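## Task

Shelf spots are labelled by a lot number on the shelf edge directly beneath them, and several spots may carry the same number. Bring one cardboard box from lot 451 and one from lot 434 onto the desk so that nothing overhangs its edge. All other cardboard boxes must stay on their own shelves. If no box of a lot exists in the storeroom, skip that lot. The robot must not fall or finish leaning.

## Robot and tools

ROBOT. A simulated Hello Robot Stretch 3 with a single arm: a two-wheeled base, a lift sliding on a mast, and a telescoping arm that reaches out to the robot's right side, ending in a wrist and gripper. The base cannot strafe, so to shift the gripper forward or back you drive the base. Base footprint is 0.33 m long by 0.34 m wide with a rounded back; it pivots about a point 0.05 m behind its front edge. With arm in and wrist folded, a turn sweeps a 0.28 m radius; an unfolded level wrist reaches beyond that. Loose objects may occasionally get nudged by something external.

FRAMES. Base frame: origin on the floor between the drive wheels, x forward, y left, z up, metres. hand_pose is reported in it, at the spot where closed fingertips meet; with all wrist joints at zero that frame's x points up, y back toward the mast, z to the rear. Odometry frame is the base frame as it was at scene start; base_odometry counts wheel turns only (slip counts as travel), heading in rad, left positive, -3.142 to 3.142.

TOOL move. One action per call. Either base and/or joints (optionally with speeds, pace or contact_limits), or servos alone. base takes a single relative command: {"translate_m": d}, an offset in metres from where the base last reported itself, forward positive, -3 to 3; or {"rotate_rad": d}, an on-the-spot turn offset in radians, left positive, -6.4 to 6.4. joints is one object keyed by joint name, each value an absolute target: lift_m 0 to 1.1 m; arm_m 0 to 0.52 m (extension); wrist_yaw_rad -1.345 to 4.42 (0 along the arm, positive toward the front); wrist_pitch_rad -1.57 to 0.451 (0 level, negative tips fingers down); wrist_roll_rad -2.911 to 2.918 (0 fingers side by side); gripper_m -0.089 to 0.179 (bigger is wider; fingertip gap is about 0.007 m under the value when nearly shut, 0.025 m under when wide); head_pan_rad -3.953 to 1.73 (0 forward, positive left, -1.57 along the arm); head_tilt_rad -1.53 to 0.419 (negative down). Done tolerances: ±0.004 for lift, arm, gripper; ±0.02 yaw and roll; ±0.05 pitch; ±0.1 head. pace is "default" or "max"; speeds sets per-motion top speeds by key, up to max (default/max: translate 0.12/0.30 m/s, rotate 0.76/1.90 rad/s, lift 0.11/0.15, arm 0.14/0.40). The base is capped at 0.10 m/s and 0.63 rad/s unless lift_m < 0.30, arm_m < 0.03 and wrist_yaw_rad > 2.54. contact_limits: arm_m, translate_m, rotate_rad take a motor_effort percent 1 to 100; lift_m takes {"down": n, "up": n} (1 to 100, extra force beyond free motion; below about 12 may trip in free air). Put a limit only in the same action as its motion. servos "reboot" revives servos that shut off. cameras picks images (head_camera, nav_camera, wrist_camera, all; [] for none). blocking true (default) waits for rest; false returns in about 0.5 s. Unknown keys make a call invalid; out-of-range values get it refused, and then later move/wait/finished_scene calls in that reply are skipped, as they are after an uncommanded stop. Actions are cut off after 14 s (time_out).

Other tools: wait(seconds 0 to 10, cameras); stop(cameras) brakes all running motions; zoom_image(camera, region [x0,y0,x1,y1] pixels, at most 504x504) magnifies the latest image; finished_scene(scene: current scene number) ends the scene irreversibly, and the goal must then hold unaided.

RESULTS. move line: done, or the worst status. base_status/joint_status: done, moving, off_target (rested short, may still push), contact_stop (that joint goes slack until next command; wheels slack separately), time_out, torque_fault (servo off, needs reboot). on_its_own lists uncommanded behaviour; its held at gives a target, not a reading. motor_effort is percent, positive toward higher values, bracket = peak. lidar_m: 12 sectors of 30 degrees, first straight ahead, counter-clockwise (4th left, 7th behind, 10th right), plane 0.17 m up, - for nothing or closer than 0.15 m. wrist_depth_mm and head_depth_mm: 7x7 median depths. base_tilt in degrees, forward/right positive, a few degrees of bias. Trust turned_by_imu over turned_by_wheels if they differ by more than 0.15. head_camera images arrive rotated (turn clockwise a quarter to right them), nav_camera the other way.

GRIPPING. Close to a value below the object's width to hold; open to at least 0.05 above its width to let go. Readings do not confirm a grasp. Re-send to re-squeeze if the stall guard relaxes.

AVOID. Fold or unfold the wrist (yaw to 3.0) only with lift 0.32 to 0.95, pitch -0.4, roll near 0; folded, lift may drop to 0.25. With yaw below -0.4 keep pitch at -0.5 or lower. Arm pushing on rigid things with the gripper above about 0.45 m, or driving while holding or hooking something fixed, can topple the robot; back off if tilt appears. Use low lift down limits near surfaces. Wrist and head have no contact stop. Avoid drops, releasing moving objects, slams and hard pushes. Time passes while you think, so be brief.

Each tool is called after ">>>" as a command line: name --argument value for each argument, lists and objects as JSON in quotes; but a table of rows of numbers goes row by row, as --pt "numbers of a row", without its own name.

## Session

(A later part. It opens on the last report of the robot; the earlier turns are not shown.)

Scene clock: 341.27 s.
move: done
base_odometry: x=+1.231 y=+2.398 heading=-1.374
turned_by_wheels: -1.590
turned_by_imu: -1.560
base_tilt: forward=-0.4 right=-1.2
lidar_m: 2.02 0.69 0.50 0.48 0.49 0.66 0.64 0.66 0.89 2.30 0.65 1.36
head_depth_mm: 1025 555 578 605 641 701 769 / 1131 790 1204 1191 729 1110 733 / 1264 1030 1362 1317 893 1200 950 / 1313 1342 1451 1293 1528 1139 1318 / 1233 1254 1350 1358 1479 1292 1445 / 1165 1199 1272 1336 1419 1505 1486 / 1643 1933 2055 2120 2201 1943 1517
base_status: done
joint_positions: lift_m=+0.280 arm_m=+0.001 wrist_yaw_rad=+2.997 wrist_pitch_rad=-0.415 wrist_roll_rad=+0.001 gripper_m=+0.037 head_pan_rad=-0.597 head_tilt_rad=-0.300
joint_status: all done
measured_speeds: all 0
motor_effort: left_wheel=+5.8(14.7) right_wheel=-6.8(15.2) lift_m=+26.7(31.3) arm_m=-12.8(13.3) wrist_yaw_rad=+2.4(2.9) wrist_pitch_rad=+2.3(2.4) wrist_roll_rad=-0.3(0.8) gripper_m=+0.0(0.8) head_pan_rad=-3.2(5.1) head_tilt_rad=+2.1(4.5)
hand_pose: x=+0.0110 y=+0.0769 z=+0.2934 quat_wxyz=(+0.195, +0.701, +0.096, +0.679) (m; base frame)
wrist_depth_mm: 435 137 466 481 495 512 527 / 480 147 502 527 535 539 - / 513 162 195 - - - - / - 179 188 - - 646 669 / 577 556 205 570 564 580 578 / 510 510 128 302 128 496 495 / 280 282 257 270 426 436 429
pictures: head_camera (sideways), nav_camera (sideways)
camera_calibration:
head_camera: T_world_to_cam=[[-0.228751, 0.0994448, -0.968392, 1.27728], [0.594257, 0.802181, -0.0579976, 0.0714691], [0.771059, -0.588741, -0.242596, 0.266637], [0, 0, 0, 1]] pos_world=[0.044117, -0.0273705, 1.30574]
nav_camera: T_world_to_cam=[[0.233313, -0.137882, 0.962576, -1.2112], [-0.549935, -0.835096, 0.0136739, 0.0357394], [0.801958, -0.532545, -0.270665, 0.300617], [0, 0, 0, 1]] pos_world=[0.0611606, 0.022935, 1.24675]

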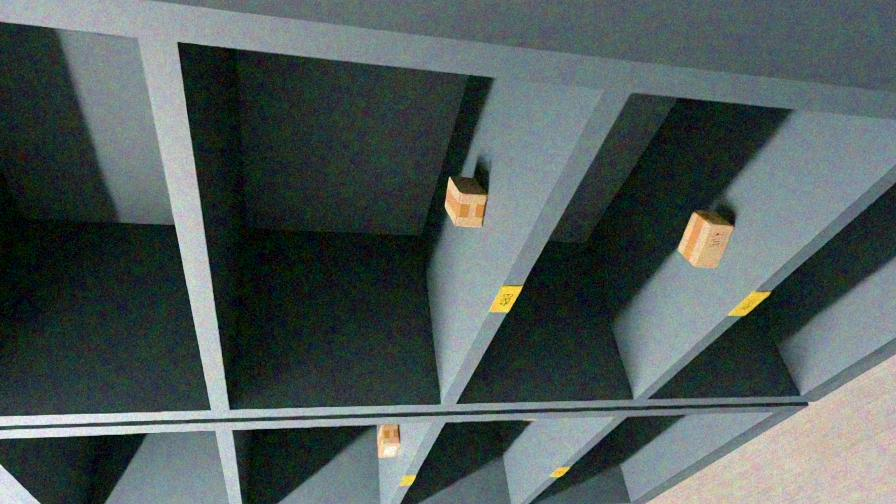

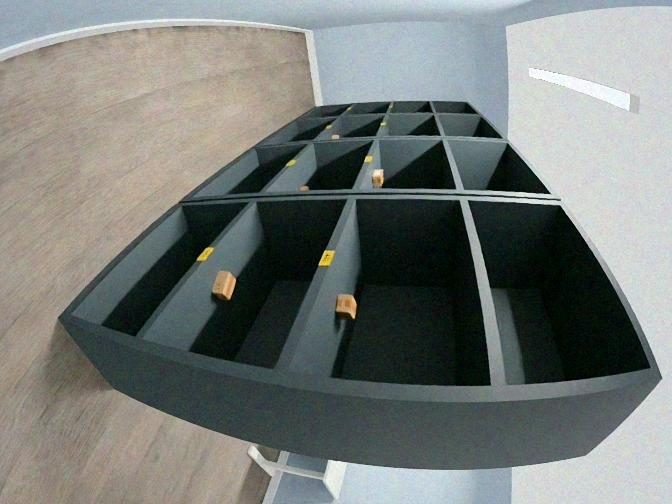

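>>> move --base '{"translate_m": 1.45}' --joints '{"head_pan_rad": -2.2, "head_tilt_rad": -0.7}' --pace "max" --cameras '["nav_camera","head_camera"]'

>>> zoom_image --camera "head_camera" --region '[250, 100, 600, 450]'

>>> move --joints '{"head_pan_rad": -0.9, "head_tilt_rad": -0.7}' --pace "max" --cameras '["nav_camera","head_camera"]'

>>> zoom_image --camera "head_camera" --region '[250, 100, 600, 450]'

Scene clock: 367.13 s.
move: done
base_odometry: x=+1.514 y=+0.976 heading=-1.374
turned_by_wheels: +0.000
turned_by_imu: +0.001
base_tilt: forward=-0.3 right=-1.2
lidar_m: 1.82 0.74 0.53 0.51 0.52 0.71 1.84 1.14 0.52 0.51 0.99 0.90
head_depth_mm: 1013 1054 1159 1243 1597 1400 1195 / 1102 1134 1266 1272 1511 1398 1185 / 1066 1113 822 1262 1449 1346 1177 / 990 1037 729 1247 1018 1286 1175 / 920 992 678 1224 975 1253 1144 / 858 921 670 1144 919 867 1070 / 795 464 508 582 654 786 1072
base_status: done
joint_positions: lift_m=+0.280 arm_m=+0.001 wrist_yaw_rad=+2.998 wrist_pitch_rad=-0.415 wrist_roll_rad=+0.001 gripper_m=+0.037 head_pan_rad=-2.200 head_tilt_rad=-0.700
joint_status: all done
measured_speeds: all 0
motor_effort: left_wheel=+0.6(14.4) right_wheel=+6.0(13.2) lift_m=+30.4(31.5) arm_m=-4.5(9.9) wrist_yaw_rad=+1.3(3.3) wrist_pitch_rad=+2.2(2.4) wrist_roll_rad=-0.3(0.8) gripper_m=+0.6(1.0) head_pan_rad=+3.2(5.4) head_tilt_rad=+2.3(8.4)
hand_pose: x=+0.0110 y=+0.0769 z=+0.2934 quat_wxyz=(+0.195, +0.701, +0.096, +0.679) (m; base frame)
wrist_depth_mm: 466 137 496 512 527 536 542 / 507 148 526 543 - - - / 541 161 170 - - - - / - 179 188 - 674 669 669 / 584 562 206 572 562 582 577 / 510 505 128 300 129 493 497 / 282 281 257 270 423 430 426
pictures: head_camera (sideways), nav_camera (sideways)
camera_calibration:
head_camera: T_world_to_cam=[[0.317114, 0.514355, -0.796792, 1.05002], [0.797661, -0.599112, -0.0692863, 0.0849625], [-0.513006, -0.613598, -0.600268, 0.73985], [0, 0, 0, 1]] pos_world=[-0.0212015, -0.0352123, 1.28665]
nav_camera: T_world_to_cam=[[-0.353181, -0.514221, 0.781562, -0.971538], [-0.819271, 0.573363, 0.007017, 0.0460033], [-0.451727, -0.637833, -0.623788, 0.767719], [0, 0, 0, 1]] pos_world=[0.0413598, -0.0362853, 1.23789]

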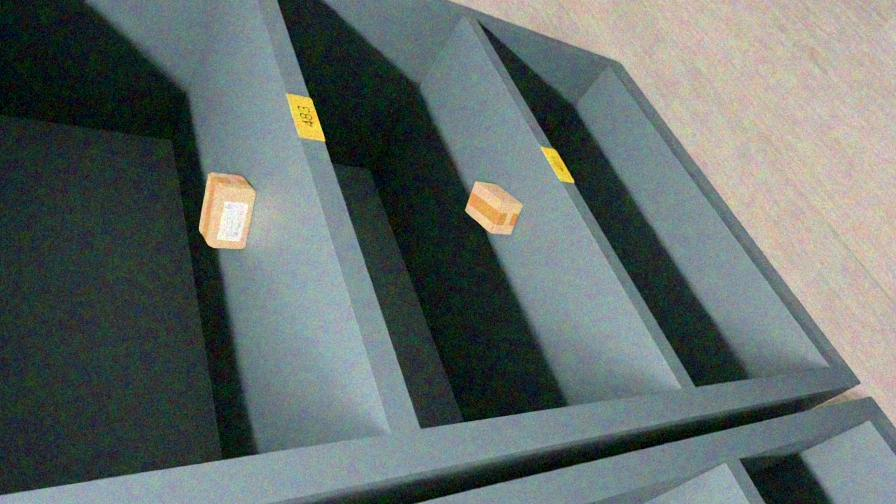

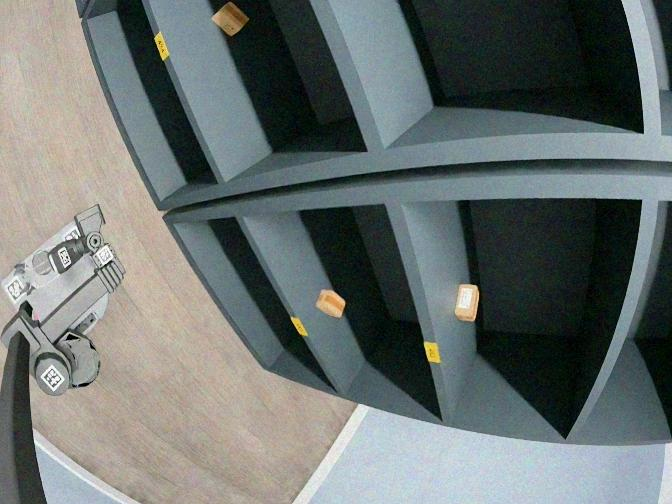

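Scaled by 1.440 from the camera's 896x504 image, which has a finer 1280x720 frame.

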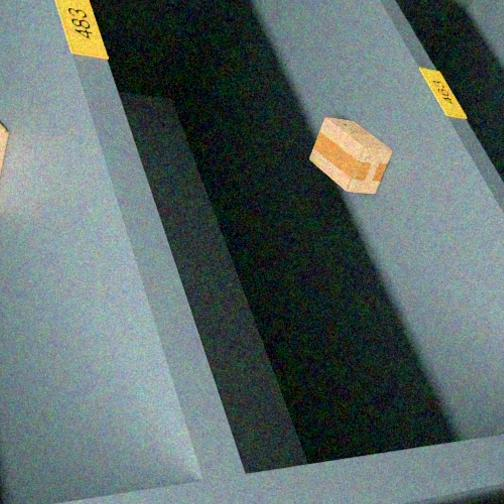

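Scene clock: 368.10 s.
move: done
base_odometry: x=+1.514 y=+0.976 heading=-1.374
turned_by_wheels: +0.000
turned_by_imu: +0.000
base_tilt: forward=-0.3 right=-1.1
lidar_m: 1.82 0.74 0.53 0.51 0.52 0.70 1.84 1.14 0.52 0.51 0.98 0.90
head_depth_mm: 813 884 712 579 1005 825 1092 / 866 942 665 1139 992 841 1116 / 937 998 661 1216 987 1211 1132 / 955 1013 724 1247 985 1294 1151 / 860 927 801 1173 1076 1318 1170 / 777 846 933 1078 1255 1342 1161 / 717 799 925 1215 1528 1349 1157
base_status: not commanded
joint_positions: lift_m=+0.280 arm_m=+0.001 wrist_yaw_rad=+2.998 wrist_pitch_rad=-0.415 wrist_roll_rad=+0.001 gripper_m=+0.037 head_pan_rad=-0.862 head_tilt_rad=-0.700
joint_status: all done
measured_speeds: translate_m=+0.000 rotate_rad=+0.000 lift_m=+0.000 arm_m=+0.000 wrist_yaw_rad=+0.000 wrist_pitch_rad=+0.000 wrist_roll_rad=+0.000 head_pan_rad=-0.024 head_tilt_rad=+0.000
motor_effort: left_wheel=+0.8(1.3) right_wheel=+5.9(6.6) lift_m=+29.5(30.8) arm_m=-3.9(4.9) wrist_yaw_rad=+2.3(2.8) wrist_pitch_rad=+2.2(2.3) wrist_roll_rad=-0.6(0.8) gripper_m=+0.1(0.8) head_pan_rad=-3.4(6.3) head_tilt_rad=+2.7(5.2)
hand_pose: x=+0.0110 y=+0.0769 z=+0.2934 quat_wxyz=(+0.195, +0.701, +0.096, +0.679) (m; base frame)
wrist_depth_mm: 466 137 496 512 522 532 542 / 507 148 526 537 - - - / 539 161 170 - - - - / - 178 188 - 677 666 661 / 584 556 205 570 573 581 584 / 511 511 129 301 129 493 493 / 283 280 259 271 425 435 427
pictures: head_camera (sideways), nav_camera (sideways)
camera_calibration:
head_camera: T_world_to_cam=[[-0.42717, 0.427344, -0.796808, 1.05467], [0.76718, 0.637679, -0.0692869, 0.0850724], [0.478498, -0.640892, -0.600248, 0.733836], [0, 0, 0, 1]] pos_world=[0.0341186, -0.0346457, 1.28675]
nav_camera: T_world_to_cam=[[0.4187, -0.46244, 0.781562, -0.976252], [-0.74715, -0.664618, 0.00701807, 0.0456173], [0.516195, -0.586883, -0.623788, 0.761808], [0, 0, 0, 1]] pos_world=[0.0495975, 0.0259519, 1.23789]

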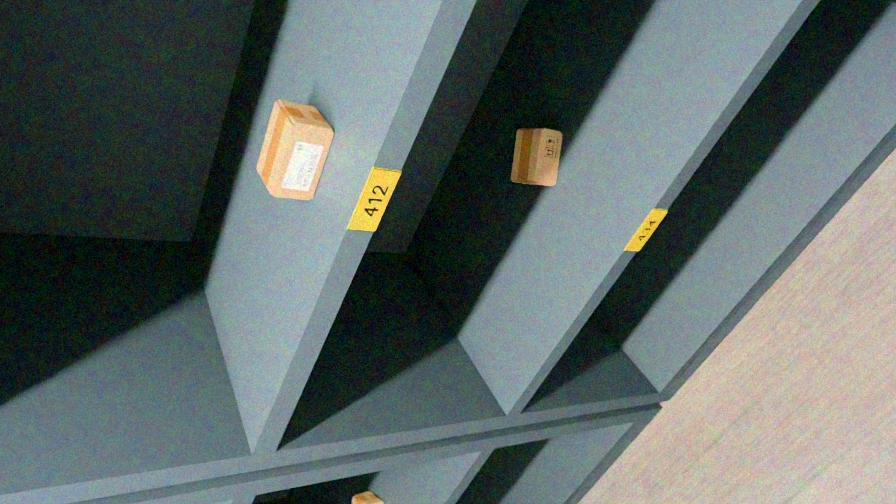

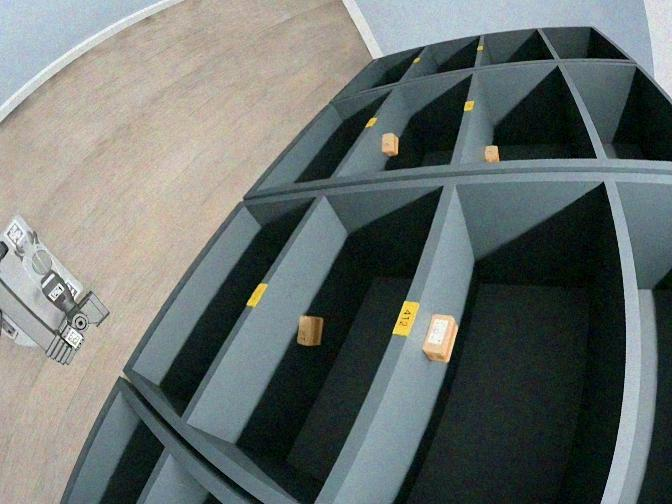

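Scaled by 1.440 from the camera's 896x504 image, which has a finer 1280x720 frame.

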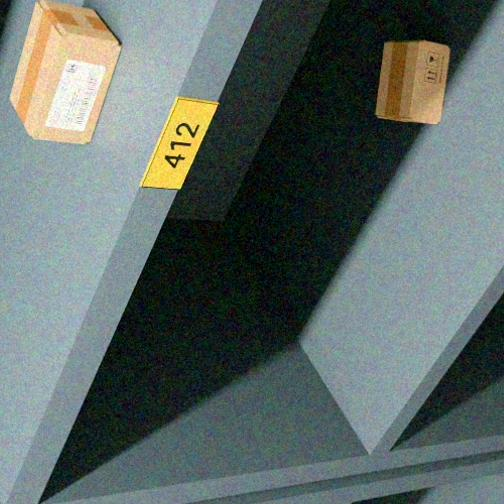

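>>> zoom_image --camera "head_camera" --region '[620, 203, 672, 255]'

Scaled by 9.692 from the camera's 896x504 image, which has a finer 1280x720 frame.

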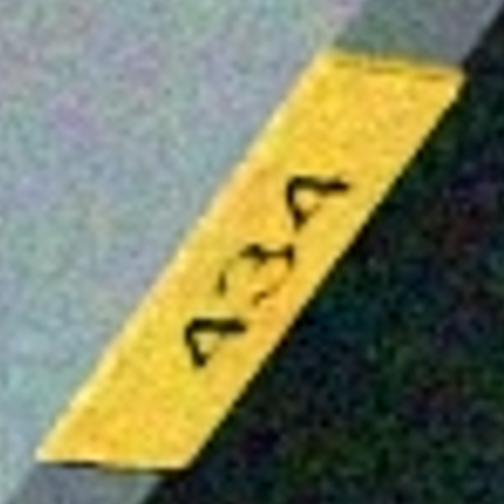

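>>> move --base '{"translate_m": 0.176}' --joints '{"lift_m": 0.49, "gripper_m": 0.179, "head_pan_rad": -1.57, "head_tilt_rad": -0.75}' --cameras '[]'

>>> move --joints '{"wrist_yaw_rad": 0.6, "wrist_pitch_rad": -0.4}' --pace "max" --cameras '[]'

>>> move --joints '{"wrist_pitch_rad": -0.18}' --pace "max" --cameras '["wrist_camera","head_camera"]'

Scene clock: 407.97 s.
move: done
base_odometry: x=+1.548 y=+0.803 heading=-1.374
turned_by_wheels: +0.000
turned_by_imu: +0.000
base_tilt: forward=-0.3 right=-1.2
lidar_m: 2.16 0.74 0.53 0.51 0.53 0.71 1.86 1.30 0.56 0.95 0.83 0.76
head_depth_mm: 709 698 618 677 744 949 1147 / 786 850 630 956 895 945 1136 / 780 849 623 1122 949 1207 1135 / 776 844 615 1123 940 1200 1126 / 776 840 609 1122 931 1197 1118 / 777 827 584 1113 925 1190 1115 / 771 825 574 1104 919 1182 1108
base_status: done
joint_positions: lift_m=+0.490 arm_m=+0.001 wrist_yaw_rad=+2.998 wrist_pitch_rad=-0.415 wrist_roll_rad=+0.001 gripper_m=+0.179 head_pan_rad=-1.571 head_tilt_rad=-0.750
joint_status: all done
measured_speeds: all 0
motor_effort: left_wheel=+8.0(9.6) right_wheel=+2.1(11.4) lift_m=+29.4(33.1) arm_m=+2.0(2.4) wrist_yaw_rad=+2.5(2.7) wrist_pitch_rad=+2.2(2.4) wrist_roll_rad=-0.4(0.8) gripper_m=+0.6(84.6) head_pan_rad=+3.4(6.3) head_tilt_rad=-6.0(8.5)
hand_pose: x=+0.0110 y=+0.0769 z=+0.5034 quat_wxyz=(+0.195, +0.701, +0.096, +0.679) (m; base frame)
wrist_depth_mm: 469 137 495 515 527 540 - / 515 147 533 543 - - - / 536 161 170 - - - - / - 178 188 - - - - / - 148 205 - - - 828 / - 140 239 760 751 738 743 / 633 649 277 663 656 630 105
pictures: none
No camera images: "cameras" was empty.

Scene clock: 409.57 s.
move: done
base_odometry: x=+1.548 y=+0.803 heading=-1.374
turned_by_wheels: +0.000
turned_by_imu: +0.000
base_tilt: forward=-0.3 right=-1.1
lidar_m: 2.16 0.74 0.53 0.51 0.53 0.71 1.86 1.29 0.56 0.94 0.83 0.76
head_depth_mm: 713 703 621 645 747 947 1146 / 783 849 631 959 902 945 1134 / 781 847 623 1124 944 1208 1131 / 778 842 614 1118 936 1206 1129 / 777 839 608 1117 931 1194 1122 / 774 828 582 1113 924 1185 1116 / 774 827 573 1097 919 1182 1111
base_status: not commanded
joint_positions: lift_m=+0.490 arm_m=+0.001 wrist_yaw_rad=+0.603 wrist_pitch_rad=-0.415 wrist_roll_rad=+0.001 gripper_m=+0.179 head_pan_rad=-1.570 head_tilt_rad=-0.750
joint_status: all done
measured_speeds: all 0
motor_effort: left_wheel=+7.8(8.7) right_wheel=+1.9(2.6) lift_m=+24.0(29.4) arm_m=+2.9(3.8) wrist_yaw_rad=-2.7(9.1) wrist_pitch_rad=+2.3(4.9) wrist_roll_rad=-0.7(0.7) gripper_m=+0.5(1.1) head_pan_rad=+4.0(4.1) head_tilt_rad=-6.5(6.8)
hand_pose: x=+0.1060 y=-0.3308 z=+0.5034 quat_wxyz=(+0.704, +0.345, -0.618, +0.066) (m; base frame)
wrist_depth_mm: - 492 436 422 410 400 402 / - 580 383 321 286 263 261 / - - - - 279 249 219 / - 971 - - - - - / 922 837 777 - - - - / 123 720 742 - - - - / 632 643 653 - - - 105
pictures: none
No camera images: "cameras" was empty.

Scene clock: 410.40 s.
move: done
base_odometry: x=+1.548 y=+0.803 heading=-1.374
turned_by_wheels: +0.000
turned_by_imu: +0.000
base_tilt: forward=-0.3 right=-1.1
lidar_m: 2.16 0.74 0.53 0.51 0.53 0.71 1.85 1.30 0.56 0.95 0.83 0.76
head_depth_mm: 712 701 621 645 743 949 1152 / 782 848 631 957 897 946 1136 / 778 849 624 1125 946 1207 1130 / 778 844 616 1118 939 1196 1126 / 776 841 609 1112 933 1188 1125 / 775 826 582 1113 928 1190 1115 / 777 829 574 1104 920 1186 1107
base_status: not commanded
joint_positions: lift_m=+0.490 arm_m=+0.001 wrist_yaw_rad=+0.603 wrist_pitch_rad=-0.203 wrist_roll_rad=+0.001 gripper_m=+0.179 head_pan_rad=-1.570 head_tilt_rad=-0.750
joint_status: all done
measured_speeds: all 0
motor_effort: left_wheel=+7.9(8.6) right_wheel=+1.8(2.3) lift_m=+23.1(24.6) arm_m=+3.8(4.4) wrist_yaw_rad=-3.4(4.0) wrist_pitch_rad=+3.7(4.7) wrist_roll_rad=-0.4(0.7) gripper_m=+0.8(1.0) head_pan_rad=+3.4(4.3) head_tilt_rad=-6.0(6.5)
hand_pose: x=+0.1182 y=-0.3483 z=+0.5536 quat_wxyz=(+0.693, +0.277, -0.651, +0.140) (m; base frame)
wrist_depth_mm: - 506 - - - - - / - 527 - - 445 - - / - 549 447 441 437 435 430 / - - - 344 307 286 284 / - 615 - - - 260 227 / 123 140 - - - - - / 763 765 - - - - 105
pictures: head_camera (sideways), wrist_camera
camera_calibration:
head_camera: T_world_to_cam=[[-0.0467866, 0.641656, -0.765565, 1.0116], [0.997492, -0.0107394, -0.0699617, 0.0845633], [-0.0531131, -0.766918, -0.639544, 0.78817], [0, 0, 0, 1]] pos_world=[0.0048401, -0.0437278, 1.28443]
wrist_camera: T_world_to_cam=[[-0.799267, -0.600698, -0.0182862, -0.0980101], [-0.222794, 0.324427, -0.919299, 0.68078], [0.558153, -0.730691, -0.393135, 0.0633949], [0, 0, 0, 1]] pos_world=[0.0379534, -0.233415, 0.64897]

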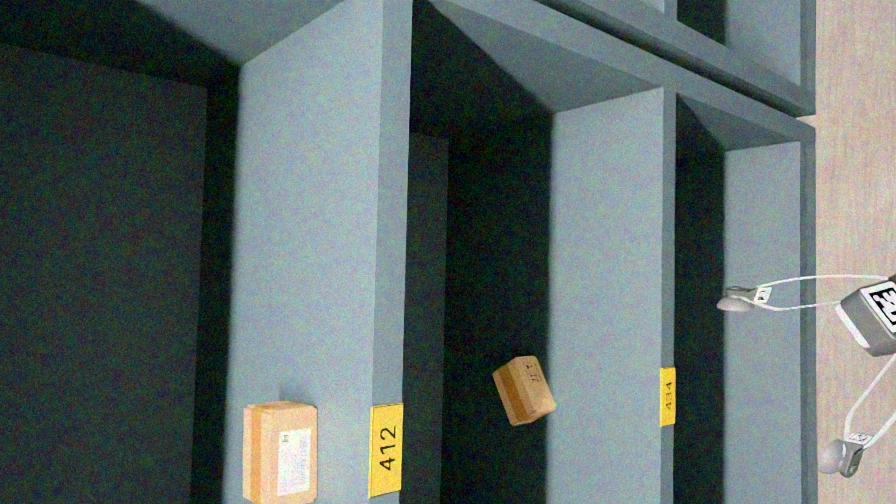

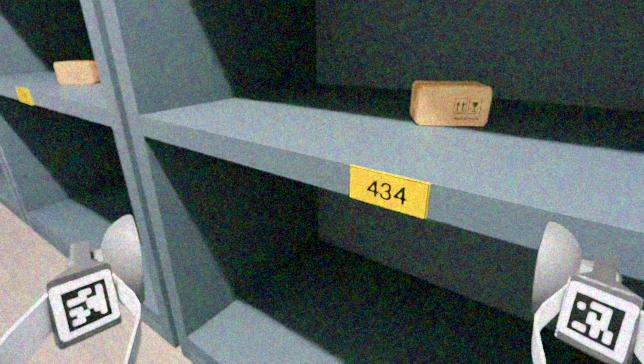

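>>> move --joints '{"arm_m": 0.28}' --speeds '{"arm_m": 0.25}' --cameras '["wrist_camera"]'

Scene clock: 427.70 s.
move: done
base_odometry: x=+1.548 y=+0.803 heading=-1.374
turned_by_wheels: +0.000
turned_by_imu: +0.000
base_tilt: forward=-0.2 right=-1.1
lidar_m: 2.16 0.74 0.53 0.51 0.53 0.71 1.85 1.30 0.56 0.95 0.83 0.76
head_depth_mm: 715 701 621 679 745 946 1146 / 779 846 630 954 898 944 1114 / 778 846 621 1124 945 641 557 / 779 845 614 1116 936 749 1127 / 775 841 608 1115 932 1192 1120 / 772 828 581 1109 925 1189 1111 / 773 828 572 1106 919 1191 1107
base_status: not commanded
joint_positions: lift_m=+0.490 arm_m=+0.280 wrist_yaw_rad=+0.603 wrist_pitch_rad=-0.202 wrist_roll_rad=+0.001 gripper_m=+0.179 head_pan_rad=-1.570 head_tilt_rad=-0.750
joint_status: all done
measured_speeds: all 0
motor_effort: left_wheel=+8.3(8.8) right_wheel=+1.9(2.6) lift_m=+24.7(24.8) arm_m=+12.7(14.9) wrist_yaw_rad=-3.8(4.3) wrist_pitch_rad=+3.6(3.8) wrist_roll_rad=-0.3(0.8) gripper_m=+0.8(1.2) head_pan_rad=+3.5(4.0) head_tilt_rad=-5.2(6.8)
hand_pose: x=+0.1182 y=-0.6278 z=+0.5538 quat_wxyz=(+0.693, +0.277, -0.651, +0.141) (m; base frame)
wrist_depth_mm: 430 487 - - - - - / 438 502 - - - - - / 432 448 406 247 361 357 - / 293 291 270 246 285 284 283 / 217 215 215 214 213 212 211 / 119 144 171 169 169 168 167 / 133 137 141 141 140 140 107
pictures: wrist_camera
camera_calibration:
wrist_camera: T_world_to_cam=[[-0.799359, -0.600576, -0.0182788, -0.265842], [-0.222205, 0.323743, -0.919682, 0.771423], [0.558257, -0.731095, -0.392238, -0.141587], [0, 0, 0, 1]] pos_world=[0.037953, -0.512915, 0.649069]

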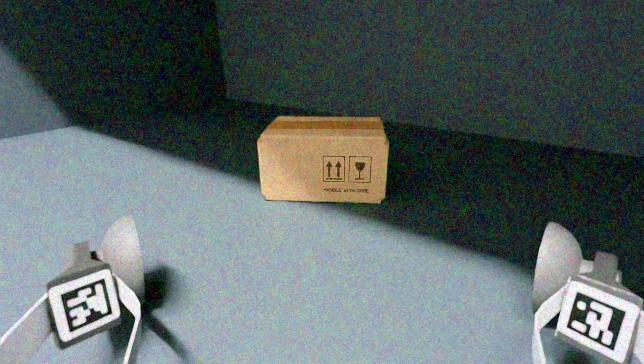

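>>> move --base '{"translate_m": 0.08}' --joints '{"arm_m": 0.383, "lift_m": 0.497}' --speeds '{"translate_m": 0.05, "arm_m": 0.064}' --cameras '["wrist_camera"]'

>>> move --joints '{"gripper_m": 0.05}' --cameras '["wrist_camera"]'

>>> move --joints '{"lift_m": 0.55}' --speeds '{"lift_m": 0.06}' --cameras '["wrist_camera","head_camera"]'

Scene clock: 452.97 s.
move: done
base_odometry: x=+1.564 y=+0.725 heading=-1.374
turned_by_wheels: +0.000
turned_by_imu: +0.000
base_tilt: forward=-0.3 right=-1.2
lidar_m: 2.17 0.74 0.54 0.51 0.53 0.71 1.86 1.37 0.60 0.95 0.71 0.70
head_depth_mm: 781 839 639 831 872 944 1144 / 780 847 631 1110 952 1111 1115 / 779 846 622 1125 869 648 549 / 775 844 614 1116 783 1196 1127 / 776 844 587 1114 882 1196 1124 / 773 826 578 1111 920 1190 1119 / 771 823 596 1101 917 1182 1107
base_status: done
joint_positions: lift_m=+0.497 arm_m=+0.383 wrist_yaw_rad=+0.603 wrist_pitch_rad=-0.201 wrist_roll_rad=+0.001 gripper_m=+0.179 head_pan_rad=-1.570 head_tilt_rad=-0.750
joint_status: all done
measured_speeds: all 0
motor_effort: left_wheel=+7.3(11.8) right_wheel=+5.6(7.9) lift_m=+30.1(33.5) arm_m=+12.5(15.2) wrist_yaw_rad=-2.6(4.6) wrist_pitch_rad=+3.5(3.6) wrist_roll_rad=-0.4(0.8) gripper_m=+0.7(1.1) head_pan_rad=+3.2(3.7) head_tilt_rad=-5.8(5.9)
hand_pose: x=+0.1182 y=-0.7308 z=+0.5608 quat_wxyz=(+0.693, +0.277, -0.651, +0.141) (m; base frame)
wrist_depth_mm: 372 439 - - - - - / 379 455 - - - - - / 388 433 428 387 - - - / 310 309 308 307 303 282 264 / 230 218 133 132 147 224 224 / 118 144 125 120 118 179 178 / 118 145 135 130 127 148 107
pictures: wrist_camera
camera_calibration:
wrist_camera: T_world_to_cam=[[-0.799454, -0.600449, -0.0182992, -0.327478], [-0.222083, 0.323717, -0.919721, 0.811211], [0.558169, -0.73121, -0.392146, -0.214272], [0, 0, 0, 1]] pos_world=[0.0379531, -0.615914, 0.656069]

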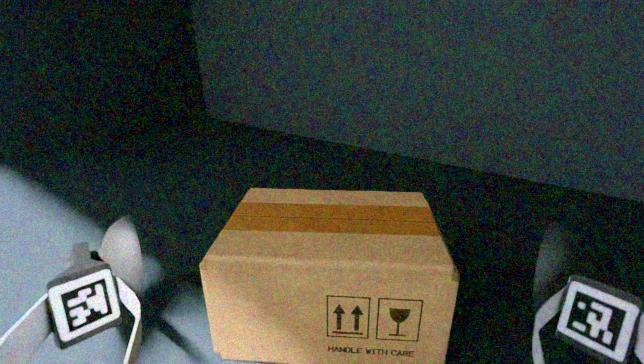

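Scene clock: 454.80 s.
move: done
base_odometry: x=+1.564 y=+0.725 heading=-1.374
turned_by_wheels: +0.000
turned_by_imu: +0.000
base_tilt: forward=-0.4 right=-1.1
lidar_m: 2.17 0.75 0.54 0.51 0.53 0.71 1.86 1.37 0.60 0.94 0.71 0.70
head_depth_mm: 781 838 637 829 871 945 1139 / 780 849 630 1107 954 1116 1120 / 781 847 623 1123 786 646 549 / 776 844 615 1121 783 1199 1129 / 777 841 586 1121 885 1191 1126 / 775 825 578 1111 929 1185 1113 / 773 825 595 1106 923 1185 1109
base_status: not commanded
joint_positions: lift_m=+0.497 arm_m=+0.383 wrist_yaw_rad=+0.602 wrist_pitch_rad=-0.201 wrist_roll_rad=+0.001 gripper_m=+0.051 head_pan_rad=-1.570 head_tilt_rad=-0.750
joint_status: all done
measured_speeds: all 0
motor_effort: left_wheel=+7.2(7.5) right_wheel=+4.7(5.6) lift_m=+29.6(30.8) arm_m=+8.2(12.6) wrist_yaw_rad=-2.1(4.0) wrist_pitch_rad=+3.4(3.6) wrist_roll_rad=-0.5(0.8) gripper_m=-16.2(88.3) head_pan_rad=+2.9(3.3) head_tilt_rad=-4.6(5.5)
hand_pose: x=+0.1180 y=-0.7310 z=+0.5609 quat_wxyz=(+0.693, +0.277, -0.651, +0.140) (m; base frame)
wrist_depth_mm: 367 441 - - - - - / 378 454 - - - - - / 387 435 429 386 - - - / 313 308 306 180 285 282 265 / 229 230 135 140 147 226 224 / 182 175 136 138 134 172 179 / 156 141 147 145 144 125 148
pictures: wrist_camera
camera_calibration:
wrist_camera: T_world_to_cam=[[-0.799934, -0.59981, -0.0182658, -0.327167], [-0.221554, 0.323489, -0.919929, 0.811164], [0.557691, -0.731835, -0.39166, -0.214902], [0, 0, 0, 1]] pos_world=[0.0378536, -0.615914, 0.656069]

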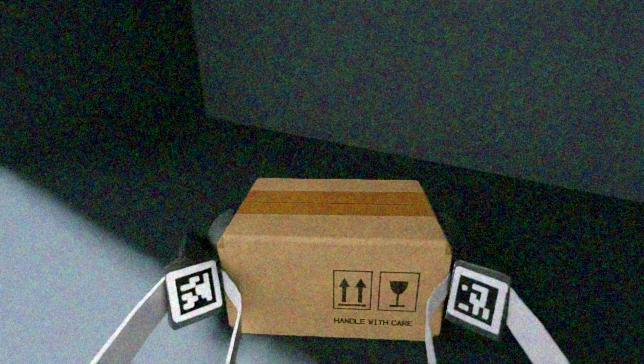

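Scene clock: 456.27 s.
move: done
base_odometry: x=+1.564 y=+0.725 heading=-1.374
turned_by_wheels: +0.000
turned_by_imu: +0.000
base_tilt: forward=-0.3 right=-1.3
lidar_m: 2.17 0.75 0.54 0.51 0.53 0.71 1.86 1.37 0.60 0.94 0.71 0.70
head_depth_mm: 782 837 636 828 872 944 1139 / 781 846 630 1109 954 1041 1100 / 778 846 624 1124 697 588 1090 / 779 846 615 1114 785 1200 1125 / 775 841 585 1118 884 1194 1124 / 772 827 577 1112 925 1189 1116 / 772 827 595 1100 917 1178 1111
base_status: not commanded
joint_positions: lift_m=+0.550 arm_m=+0.383 wrist_yaw_rad=+0.602 wrist_pitch_rad=-0.204 wrist_roll_rad=+0.001 gripper_m=+0.051 head_pan_rad=-1.570 head_tilt_rad=-0.750
joint_status: all done
measured_speeds: all 0
motor_effort: left_wheel=+7.0(7.2) right_wheel=+4.4(5.5) lift_m=+31.5(34.2) arm_m=+5.1(8.6) wrist_yaw_rad=-2.1(3.4) wrist_pitch_rad=+4.0(4.1) wrist_roll_rad=-0.3(0.7) gripper_m=-15.7(16.1) head_pan_rad=+2.7(3.3) head_tilt_rad=-4.6(5.1)
hand_pose: x=+0.1179 y=-0.7308 z=+0.6133 quat_wxyz=(+0.693, +0.278, -0.651, +0.140) (m; base frame)
wrist_depth_mm: 368 438 - - - - - / 376 450 - - - - - / 394 467 - - - - - / 393 438 437 183 - - - / 328 343 135 133 148 304 - / 262 259 136 137 133 246 254 / 225 201 201 201 200 199 220
pictures: head_camera (sideways), wrist_camera
camera_calibration:
head_camera: T_world_to_cam=[[-0.04691, 0.64176, -0.765469, 1.01148], [0.997491, -0.0105724, -0.0699927, 0.0846105], [-0.0530114, -0.766833, -0.639654, 0.788316], [0, 0, 0, 1]] pos_world=[0.00484001, -0.0437272, 1.28443]
wrist_camera: T_world_to_cam=[[-0.799962, -0.599768, -0.0184175, -0.32605], [-0.222996, 0.325644, -0.918819, 0.860299], [0.557076, -0.730913, -0.394249, -0.191966], [0, 0, 0, 1]] pos_world=[0.0379553, -0.616016, 0.708772]

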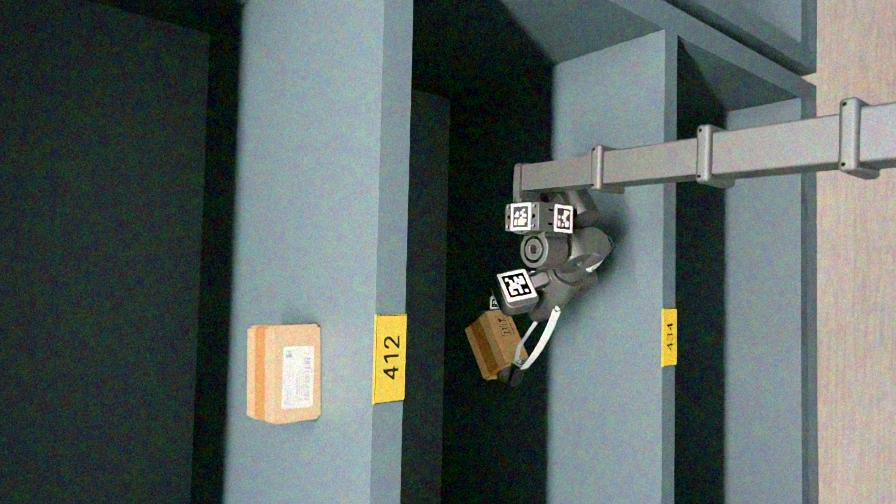

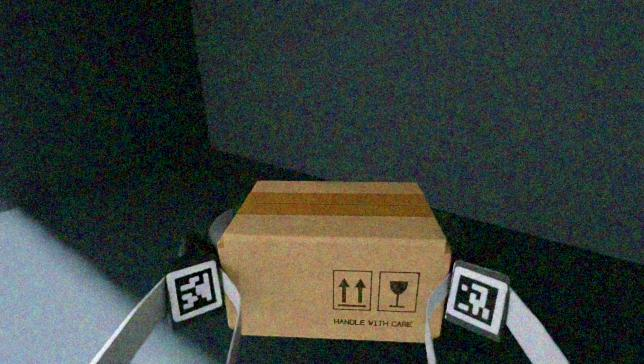

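>>> move --joints '{"arm_m": 0.0, "lift_m": 0.58}' --speeds '{"arm_m": 0.25}' --cameras '[]'

>>> move --base '{"translate_m": -0.83}' --joints '{"wrist_yaw_rad": 1.9}' --cameras '["wrist_camera"]'

>>> move --base '{"translate_m": -0.83}' --joints '{"lift_m": 0.8}' --cameras '[]'

>>> move --base '{"rotate_rad": 1.575}' --cameras '[]'

>>> move --base '{"translate_m": -1.3}' --cameras '["wrist_camera"]'

>>> move --base '{"rotate_rad": -1.944}' --cameras '[]'

>>> move --base '{"translate_m": 0.8}' --cameras '[]'

>>> move --base '{"translate_m": 0.8}' --cameras '[]'

>>> move --base '{"rotate_rad": 0.369}' --joints '{"wrist_yaw_rad": 0.0, "head_tilt_rad": -0.7}' --cameras '["head_camera", "wrist_camera"]'

Scene clock: 507.73 s.
move: done
base_odometry: x=+1.564 y=+0.725 heading=-1.374
turned_by_wheels: +0.000
turned_by_imu: +0.000
base_tilt: forward=-0.3 right=-1.2
lidar_m: 2.17 0.75 0.54 0.51 0.53 0.71 1.86 1.37 0.60 0.95 0.71 0.70
head_depth_mm: 782 837 638 833 873 945 1144 / 780 847 631 1108 954 1120 1139 / 777 847 623 1125 947 1202 1127 / 777 847 614 1120 938 1200 1125 / 774 842 585 1120 932 841 479 / 775 825 579 1109 930 642 1115 / 772 825 595 1106 923 1186 1109
base_status: not commanded
joint_positions: lift_m=+0.580 arm_m=+0.001 wrist_yaw_rad=+0.602 wrist_pitch_rad=-0.205 wrist_roll_rad=+0.001 gripper_m=+0.051 head_pan_rad=-1.570 head_tilt_rad=-0.750
joint_status: all done
measured_speeds: all 0
motor_effort: left_wheel=+6.6(7.3) right_wheel=+3.9(5.3) lift_m=+29.2(35.2) arm_m=-12.5(14.4) wrist_yaw_rad=-2.1(3.4) wrist_pitch_rad=+4.1(4.2) wrist_roll_rad=-0.6(0.8) gripper_m=-15.7(16.5) head_pan_rad=+1.8(3.0) head_tilt_rad=-3.7(4.6)
hand_pose: x=+0.1179 y=-0.3483 z=+0.6431 quat_wxyz=(+0.693, +0.278, -0.650, +0.139) (m; base frame)
wrist_depth_mm: - 465 496 - - - - / - 493 - - - - - / - 507 - - - - - / - - 486 171 477 476 507 / - - 134 133 148 379 377 / - 124 137 137 133 292 303 / 955 123 149 146 144 122 261
pictures: none
No camera images: "cameras" was empty.

Scene clock: 517.17 s.
move: done
base_odometry: x=+1.402 y=+1.539 heading=-1.374
turned_by_wheels: +0.000
turned_by_imu: +0.000
base_tilt: forward=-0.3 right=-1.2
lidar_m: 2.09 0.72 0.52 0.50 0.51 0.68 1.51 1.55 0.68 0.96 0.64 1.34
head_depth_mm: 797 867 637 1096 963 1135 1162 / 794 861 629 1147 957 1244 1158 / 792 861 622 1136 945 1235 1151 / 792 852 617 1128 903 1226 1139 / 790 845 608 1121 933 1213 1145 / 790 843 602 1113 926 1212 1127 / 786 839 595 1102 917 1180 1127
base_status: done
joint_positions: lift_m=+0.580 arm_m=+0.001 wrist_yaw_rad=+1.897 wrist_pitch_rad=-0.205 wrist_roll_rad=+0.001 gripper_m=+0.051 head_pan_rad=-1.570 head_tilt_rad=-0.750
joint_status: all done
measured_speeds: all 0
motor_effort: left_wheel=-6.2(10.4) right_wheel=-5.3(14.5) lift_m=+24.5(29.9) arm_m=-3.5(13.5) wrist_yaw_rad=+1.9(5.8) wrist_pitch_rad=+4.1(4.2) wrist_roll_rad=-0.2(0.8) gripper_m=-15.6(16.4) head_pan_rad=+2.3(2.8) head_tilt_rad=-1.7(4.0)
hand_pose: x=+0.2117 y=-0.0668 z=+0.6431 quat_wxyz=(+0.469, +0.614, -0.351, +0.529) (m; base frame)
wrist_depth_mm: 526 - - - - - - / 535 - - - - - - / 540 - - - - - - / - - - 184 - - - / - - 135 133 148 - - / - - 137 137 134 - - / - - 850 852 832 851 900
pictures: wrist_camera
camera_calibration:
wrist_camera: T_world_to_cam=[[0.359172, -0.933091, -0.0183698, -0.119898], [-0.374691, -0.126146, -0.918528, 0.694092], [0.854753, 0.336792, -0.394928, 0.261646], [0, 0, 0, 1]] pos_world=[0.0794913, -0.11244, 0.738672]

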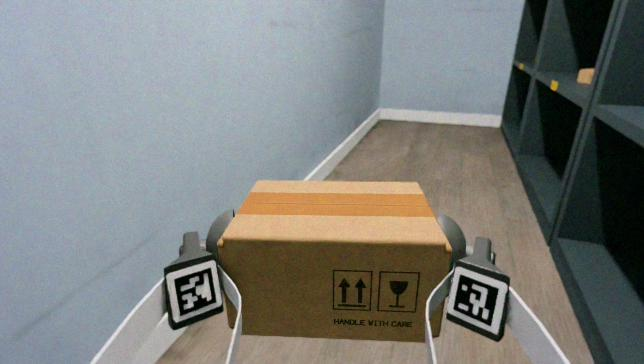

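Scene clock: 526.60 s.
move: done
base_odometry: x=+1.240 y=+2.353 heading=-1.374
turned_by_wheels: +0.000
turned_by_imu: -0.001
base_tilt: forward=-0.2 right=-1.1
lidar_m: 2.02 0.70 0.50 0.48 0.49 0.66 0.69 0.71 0.95 2.46 0.63 1.31
head_depth_mm: 1818 1810 1760 1750 1592 1385 - / 2612 2555 2454 2017 1621 1389 - / 2748 3098 2624 2015 1619 1344 - / 2735 3051 2634 1961 1589 345 307 / 2746 3074 2566 1980 1584 1323 1145 / 2710 3038 2574 1920 1570 1322 1157 / 2633 2956 2318 1079 1093 1118 1130
base_status: done
joint_positions: lift_m=+0.800 arm_m=+0.001 wrist_yaw_rad=+1.897 wrist_pitch_rad=-0.205 wrist_roll_rad=+0.001 gripper_m=+0.051 head_pan_rad=-1.570 head_tilt_rad=-0.750
joint_status: all done
measured_speeds: all 0
motor_effort: left_wheel=-1.4(11.7) right_wheel=-10.9(14.7) lift_m=+30.9(35.0) arm_m=+6.8(7.2) wrist_yaw_rad=+2.0(3.6) wrist_pitch_rad=+4.1(4.2) wrist_roll_rad=-0.6(0.9) gripper_m=-15.9(16.4) head_pan_rad=+1.2(2.4) head_tilt_rad=-0.4(2.3)
hand_pose: x=+0.2117 y=-0.0668 z=+0.8630 quat_wxyz=(+0.469, +0.614, -0.351, +0.529) (m; base frame)
wrist_depth_mm: 519 - - - - - - / 528 - - - - - - / 527 - - - - - - / 533 - - 184 - - - / 530 - 134 133 148 - - / - - 137 137 134 - - / - - - - - - -
pictures: none
No camera images: "cameras" was empty.

Scene clock: 530.20 s.
move: done
base_odometry: x=+1.240 y=+2.353 heading=+0.201
turned_by_wheels: +1.575
turned_by_imu: +1.550
base_tilt: forward=-0.3 right=-1.2
lidar_m: 0.48 0.49 0.65 0.69 0.71 0.94 2.40 0.63 1.32 2.12 0.70 0.50
head_depth_mm: 1727 1982 1394 1521 1530 1332 - / 2161 2061 2291 1935 1608 1376 - / 3319 3236 2610 1993 1615 1345 - / 3418 3557 2610 1983 1593 345 306 / 3356 3615 2579 1964 1590 1330 1143 / 2477 2515 2342 1958 1571 1317 1163 / 1543 1562 1567 1585 1484 1315 1156
base_status: done
joint_positions: lift_m=+0.800 arm_m=+0.001 wrist_yaw_rad=+1.897 wrist_pitch_rad=-0.205 wrist_roll_rad=+0.001 gripper_m=+0.051 head_pan_rad=-1.570 head_tilt_rad=-0.750
joint_status: not commanded
measured_speeds: all 0
motor_effort: left_wheel=-9.2(13.0) right_wheel=+8.4(12.6) lift_m=+30.0(31.6) arm_m=+1.7(8.1) wrist_yaw_rad=+0.6(3.7) wrist_pitch_rad=+4.1(4.3) wrist_roll_rad=-0.6(0.8) gripper_m=-15.9(16.3) head_pan_rad=+0.8(1.6) head_tilt_rad=-0.1(1.1)
hand_pose: x=+0.2117 y=-0.0668 z=+0.8630 quat_wxyz=(+0.469, +0.614, -0.351, +0.529) (m; base frame)
wrist_depth_mm: 510 469 424 386 356 330 309 / 536 497 450 410 374 346 321 / - 532 483 433 397 363 336 / - - 509 184 411 383 354 / 743 - 135 133 148 401 376 / 799 - 137 137 134 414 392 / - - 146 145 491 433 416
pictures: none
No camera images: "cameras" was empty.

Scene clock: 544.33 s.
move: done
base_odometry: x=-0.034 y=+2.094 heading=+0.200
turned_by_wheels: +0.000
turned_by_imu: -0.001
base_tilt: forward=-0.3 right=-1.1
lidar_m: 1.76 0.95 0.67 0.64 0.66 0.88 1.98 1.71 2.52 1.34 0.48 0.51
head_depth_mm: 3363 3594 2740 2030 1628 1388 - / 3369 3664 2708 2032 1617 1384 - / 3263 3508 2688 1998 1614 1334 - / 3349 3611 2599 1990 1593 345 307 / 3088 3178 2598 1963 1579 1323 1137 / 1573 1614 1624 1664 1495 1325 1161 / 984 990 999 1004 1018 1039 1049
base_status: done
joint_positions: lift_m=+0.800 arm_m=+0.001 wrist_yaw_rad=+1.897 wrist_pitch_rad=-0.205 wrist_roll_rad=+0.001 gripper_m=+0.051 head_pan_rad=-1.570 head_tilt_rad=-0.750
joint_status: not commanded
measured_speeds: all 0
motor_effort: left_wheel=-8.6(12.9) right_wheel=-2.1(11.5) lift_m=+29.2(31.2) arm_m=-12.1(13.6) wrist_yaw_rad=+1.9(4.1) wrist_pitch_rad=+4.2(4.3) wrist_roll_rad=-0.6(0.8) gripper_m=-16.0(16.5) head_pan_rad=+0.1(1.4) head_tilt_rad=+2.2(2.9)
hand_pose: x=+0.2117 y=-0.0668 z=+0.8630 quat_wxyz=(+0.469, +0.614, -0.351, +0.529) (m; base frame)
wrist_depth_mm: - - - - - - - / - - - - - - - / - - - - - - - / - - - 184 - - - / - - 134 133 148 - - / - - 137 137 134 - - / - - - - - - -
pictures: wrist_camera
camera_calibration:
wrist_camera: T_world_to_cam=[[0.359267, -0.933052, -0.0184534, -0.11578], [-0.374804, -0.126151, -0.918481, 0.896132], [0.854663, 0.336897, -0.395033, 0.34865], [0, 0, 0, 1]] pos_world=[0.0794915, -0.11244, 0.958673]

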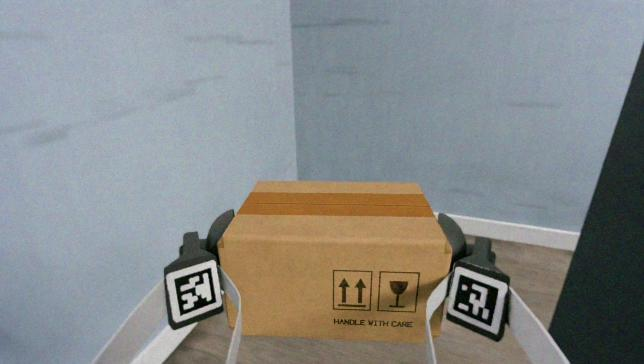

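Scene clock: 548.53 s.
move: done
base_odometry: x=-0.034 y=+2.094 heading=-1.743
turned_by_wheels: -1.944
turned_by_imu: -1.913
base_tilt: forward=-0.4 right=-1.2
lidar_m: 2.53 0.79 0.48 0.62 1.68 0.81 0.65 0.65 0.70 1.07 1.98 1.71
head_depth_mm: 827 875 930 991 1060 1141 - / 958 1026 1103 1187 1292 1327 - / 1144 1234 1343 1492 1531 1339 - / 1411 1569 1750 1872 1594 345 307 / 1710 1927 2198 1968 1583 1322 1139 / 1657 1851 2095 1954 1572 1315 1153 / 1594 1771 2007 1930 1563 1314 1153
base_status: done
joint_positions: lift_m=+0.800 arm_m=+0.001 wrist_yaw_rad=+1.897 wrist_pitch_rad=-0.205 wrist_roll_rad=+0.001 gripper_m=+0.051 head_pan_rad=-1.570 head_tilt_rad=-0.750
joint_status: not commanded
measured_speeds: all 0
motor_effort: left_wheel=+8.0(12.1) right_wheel=-10.0(13.6) lift_m=+28.4(29.5) arm_m=-12.6(13.6) wrist_yaw_rad=+2.8(3.1) wrist_pitch_rad=+4.0(4.3) wrist_roll_rad=-0.5(0.8) gripper_m=-15.6(16.2) head_pan_rad=-0.1(1.1) head_tilt_rad=+2.5(3.3)
hand_pose: x=+0.2117 y=-0.0667 z=+0.8630 quat_wxyz=(+0.469, +0.614, -0.351, +0.529) (m; base frame)
wrist_depth_mm: - - - - - - - / - - - - - - - / - - - - - - - / - - - 184 - - - / - - 134 133 148 - - / - - 137 137 133 - - / - - - - - - -
pictures: none
No camera images: "cameras" was empty.

Scene clock: 557.67 s.
move: done
base_odometry: x=-0.171 y=+1.306 heading=-1.743
turned_by_wheels: +0.000
turned_by_imu: +0.000
base_tilt: forward=-0.4 right=-1.2
lidar_m: 2.74 1.57 0.76 0.61 0.61 0.65 1.39 1.38 1.50 1.70 1.23 1.29
head_depth_mm: 1694 1856 1986 1971 1631 1386 - / 1645 1893 2178 2025 1613 1384 - / 1590 1781 2068 1995 1609 1343 - / 1518 1716 1965 1976 1593 345 306 / 1466 1647 1866 1969 1571 1323 1147 / 1406 1568 1776 1930 1576 1323 1160 / 1361 1482 1132 1766 1549 1309 1157
base_status: done
joint_positions: lift_m=+0.800 arm_m=+0.001 wrist_yaw_rad=+1.897 wrist_pitch_rad=-0.205 wrist_roll_rad=+0.001 gripper_m=+0.051 head_pan_rad=-1.570 head_tilt_rad=-0.750
joint_status: not commanded
measured_speeds: all 0
motor_effort: left_wheel=+8.3(12.2) right_wheel=+0.7(10.3) lift_m=+27.4(29.0) arm_m=-8.4(12.7) wrist_yaw_rad=+1.7(3.4) wrist_pitch_rad=+4.1(4.2) wrist_roll_rad=-0.3(0.8) gripper_m=-15.8(16.4) head_pan_rad=-1.0(1.7) head_tilt_rad=+1.4(3.1)
hand_pose: x=+0.2117 y=-0.0667 z=+0.8630 quat_wxyz=(+0.469, +0.614, -0.351, +0.529) (m; base frame)
wrist_depth_mm: - - - - - - - / - - - - - - - / - - - - - - - / - - - 184 - - - / - - 134 133 148 - - / - 124 137 137 133 - - / - - - - - - -
pictures: none
No camera images: "cameras" was empty.

Scene clock: 566.80 s.
move: done
base_odometry: x=-0.308 y=+0.518 heading=-1.743
turned_by_wheels: +0.000
turned_by_imu: +0.001
base_tilt: forward=-0.2 right=-1.1
lidar_m: 2.25 2.16 1.14 0.91 0.91 0.98 2.14 2.11 1.74 0.87 0.73 1.08
head_depth_mm: 1408 1628 1759 1842 1634 1388 - / 1346 1547 1201 1004 1609 1376 - / 1294 1452 1188 955 1567 1341 - / 1243 1402 1174 914 1601 345 306 / 1196 1339 1156 873 1581 1320 1143 / 1150 1286 1145 865 1490 1320 1154 / 1107 1234 1131 858 1446 1285 1158
base_status: done
joint_positions: lift_m=+0.800 arm_m=+0.001 wrist_yaw_rad=+1.897 wrist_pitch_rad=-0.205 wrist_roll_rad=+0.001 gripper_m=+0.051 head_pan_rad=-1.570 head_tilt_rad=-0.750
joint_status: not commanded
measured_speeds: all 0
motor_effort: left_wheel=+3.2(11.9) right_wheel=+7.2(10.2) lift_m=+26.8(28.2) arm_m=-3.2(8.5) wrist_yaw_rad=+1.8(3.4) wrist_pitch_rad=+4.2(4.3) wrist_roll_rad=-0.7(0.8) gripper_m=-15.8(16.3) head_pan_rad=-1.1(2.0) head_tilt_rad=+1.4(2.5)
hand_pose: x=+0.2117 y=-0.0667 z=+0.8630 quat_wxyz=(+0.469, +0.614, -0.351, +0.529) (m; base frame)
wrist_depth_mm: - - - - - - - / - - - - - - - / - - - - - - - / - - - 184 - - - / - - 134 133 148 - - / - 123 136 137 134 - - / - - - - - - -
pictures: none
No camera images: "cameras" was empty.

Scene clock: 568.77 s.
move: done
base_odometry: x=-0.308 y=+0.518 heading=-1.375
turned_by_wheels: +0.369
turned_by_imu: +0.362
base_tilt: forward=-0.2 right=-1.2
lidar_m: 2.16 1.32 0.95 0.90 0.93 1.25 2.11 2.01 1.14 0.73 1.07 1.89
head_depth_mm: 1149 1277 1347 966 1486 1395 - / 1146 1282 1320 958 1550 1393 - / 1145 1281 1312 954 796 1317 - / 1140 1274 1293 942 527 339 345 / 1142 1273 1282 933 811 1310 1170 / 1133 1265 1266 927 1508 1361 1163 / 1138 1265 1245 918 1542 1351 1148
base_status: done
joint_positions: lift_m=+0.800 arm_m=+0.001 wrist_yaw_rad=+0.003 wrist_pitch_rad=-0.205 wrist_roll_rad=+0.001 gripper_m=+0.051 head_pan_rad=-1.570 head_tilt_rad=-0.700
joint_status: all done
measured_speeds: all 0
motor_effort: left_wheel=-8.7(12.6) right_wheel=+8.6(12.1) lift_m=+26.6(27.1) arm_m=-3.5(4.2) wrist_yaw_rad=-2.7(7.3) wrist_pitch_rad=+4.2(4.2) wrist_roll_rad=-0.3(0.8) gripper_m=-15.9(16.1) head_pan_rad=-1.6(2.0) head_tilt_rad=+3.3(3.7)
hand_pose: x=-0.0207 y=-0.3915 z=+0.8630 quat_wxyz=(+0.703, +0.074, -0.703, -0.072) (m; base frame)
wrist_depth_mm: - - - - - - - / - - - - - - - / - - - - - - - / 547 - - 171 - - - / - - 134 133 148 - - / - 123 137 137 134 - - / - - - 148 146 - -
pictures: head_camera (sideways), wrist_camera
camera_calibration:
head_camera: T_world_to_cam=[[-0.0468128, 0.602591, -0.796676, 1.0521], [0.997496, -0.0141283, -0.0692994, 0.0837063], [-0.0530149, -0.797925, -0.60042, 0.737248], [0, 0, 0, 1]] pos_world=[0.0048403, -0.044536, 1.28665]
wrist_camera: T_world_to_cam=[[-0.998852, -0.0442392, -0.0183922, -0.015567], [-0.000602252, 0.395453, -0.918486, 0.980037], [0.0479063, -0.91742, -0.395026, 0.148873], [0, 0, 0, 1]] pos_world=[-0.0220909, -0.251668, 0.958672]

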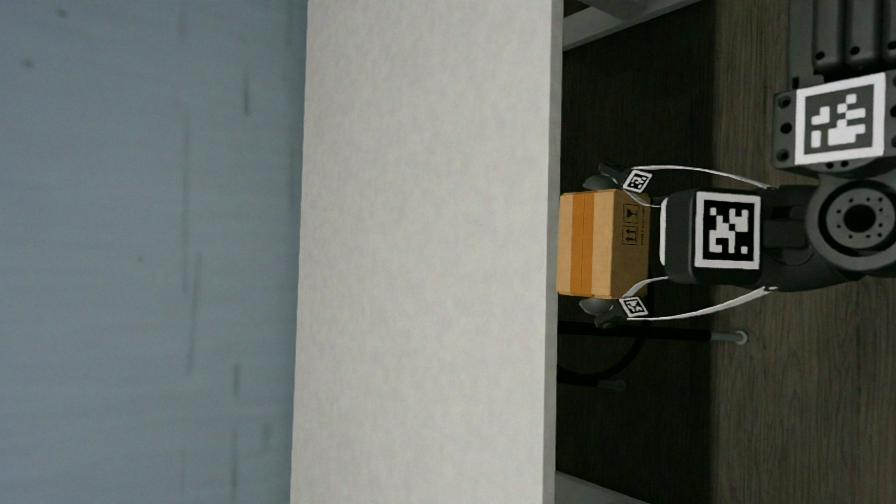

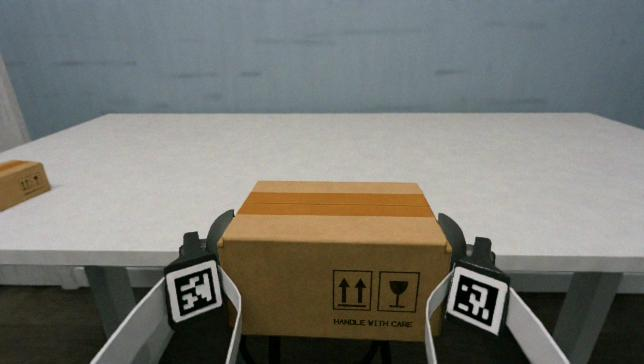

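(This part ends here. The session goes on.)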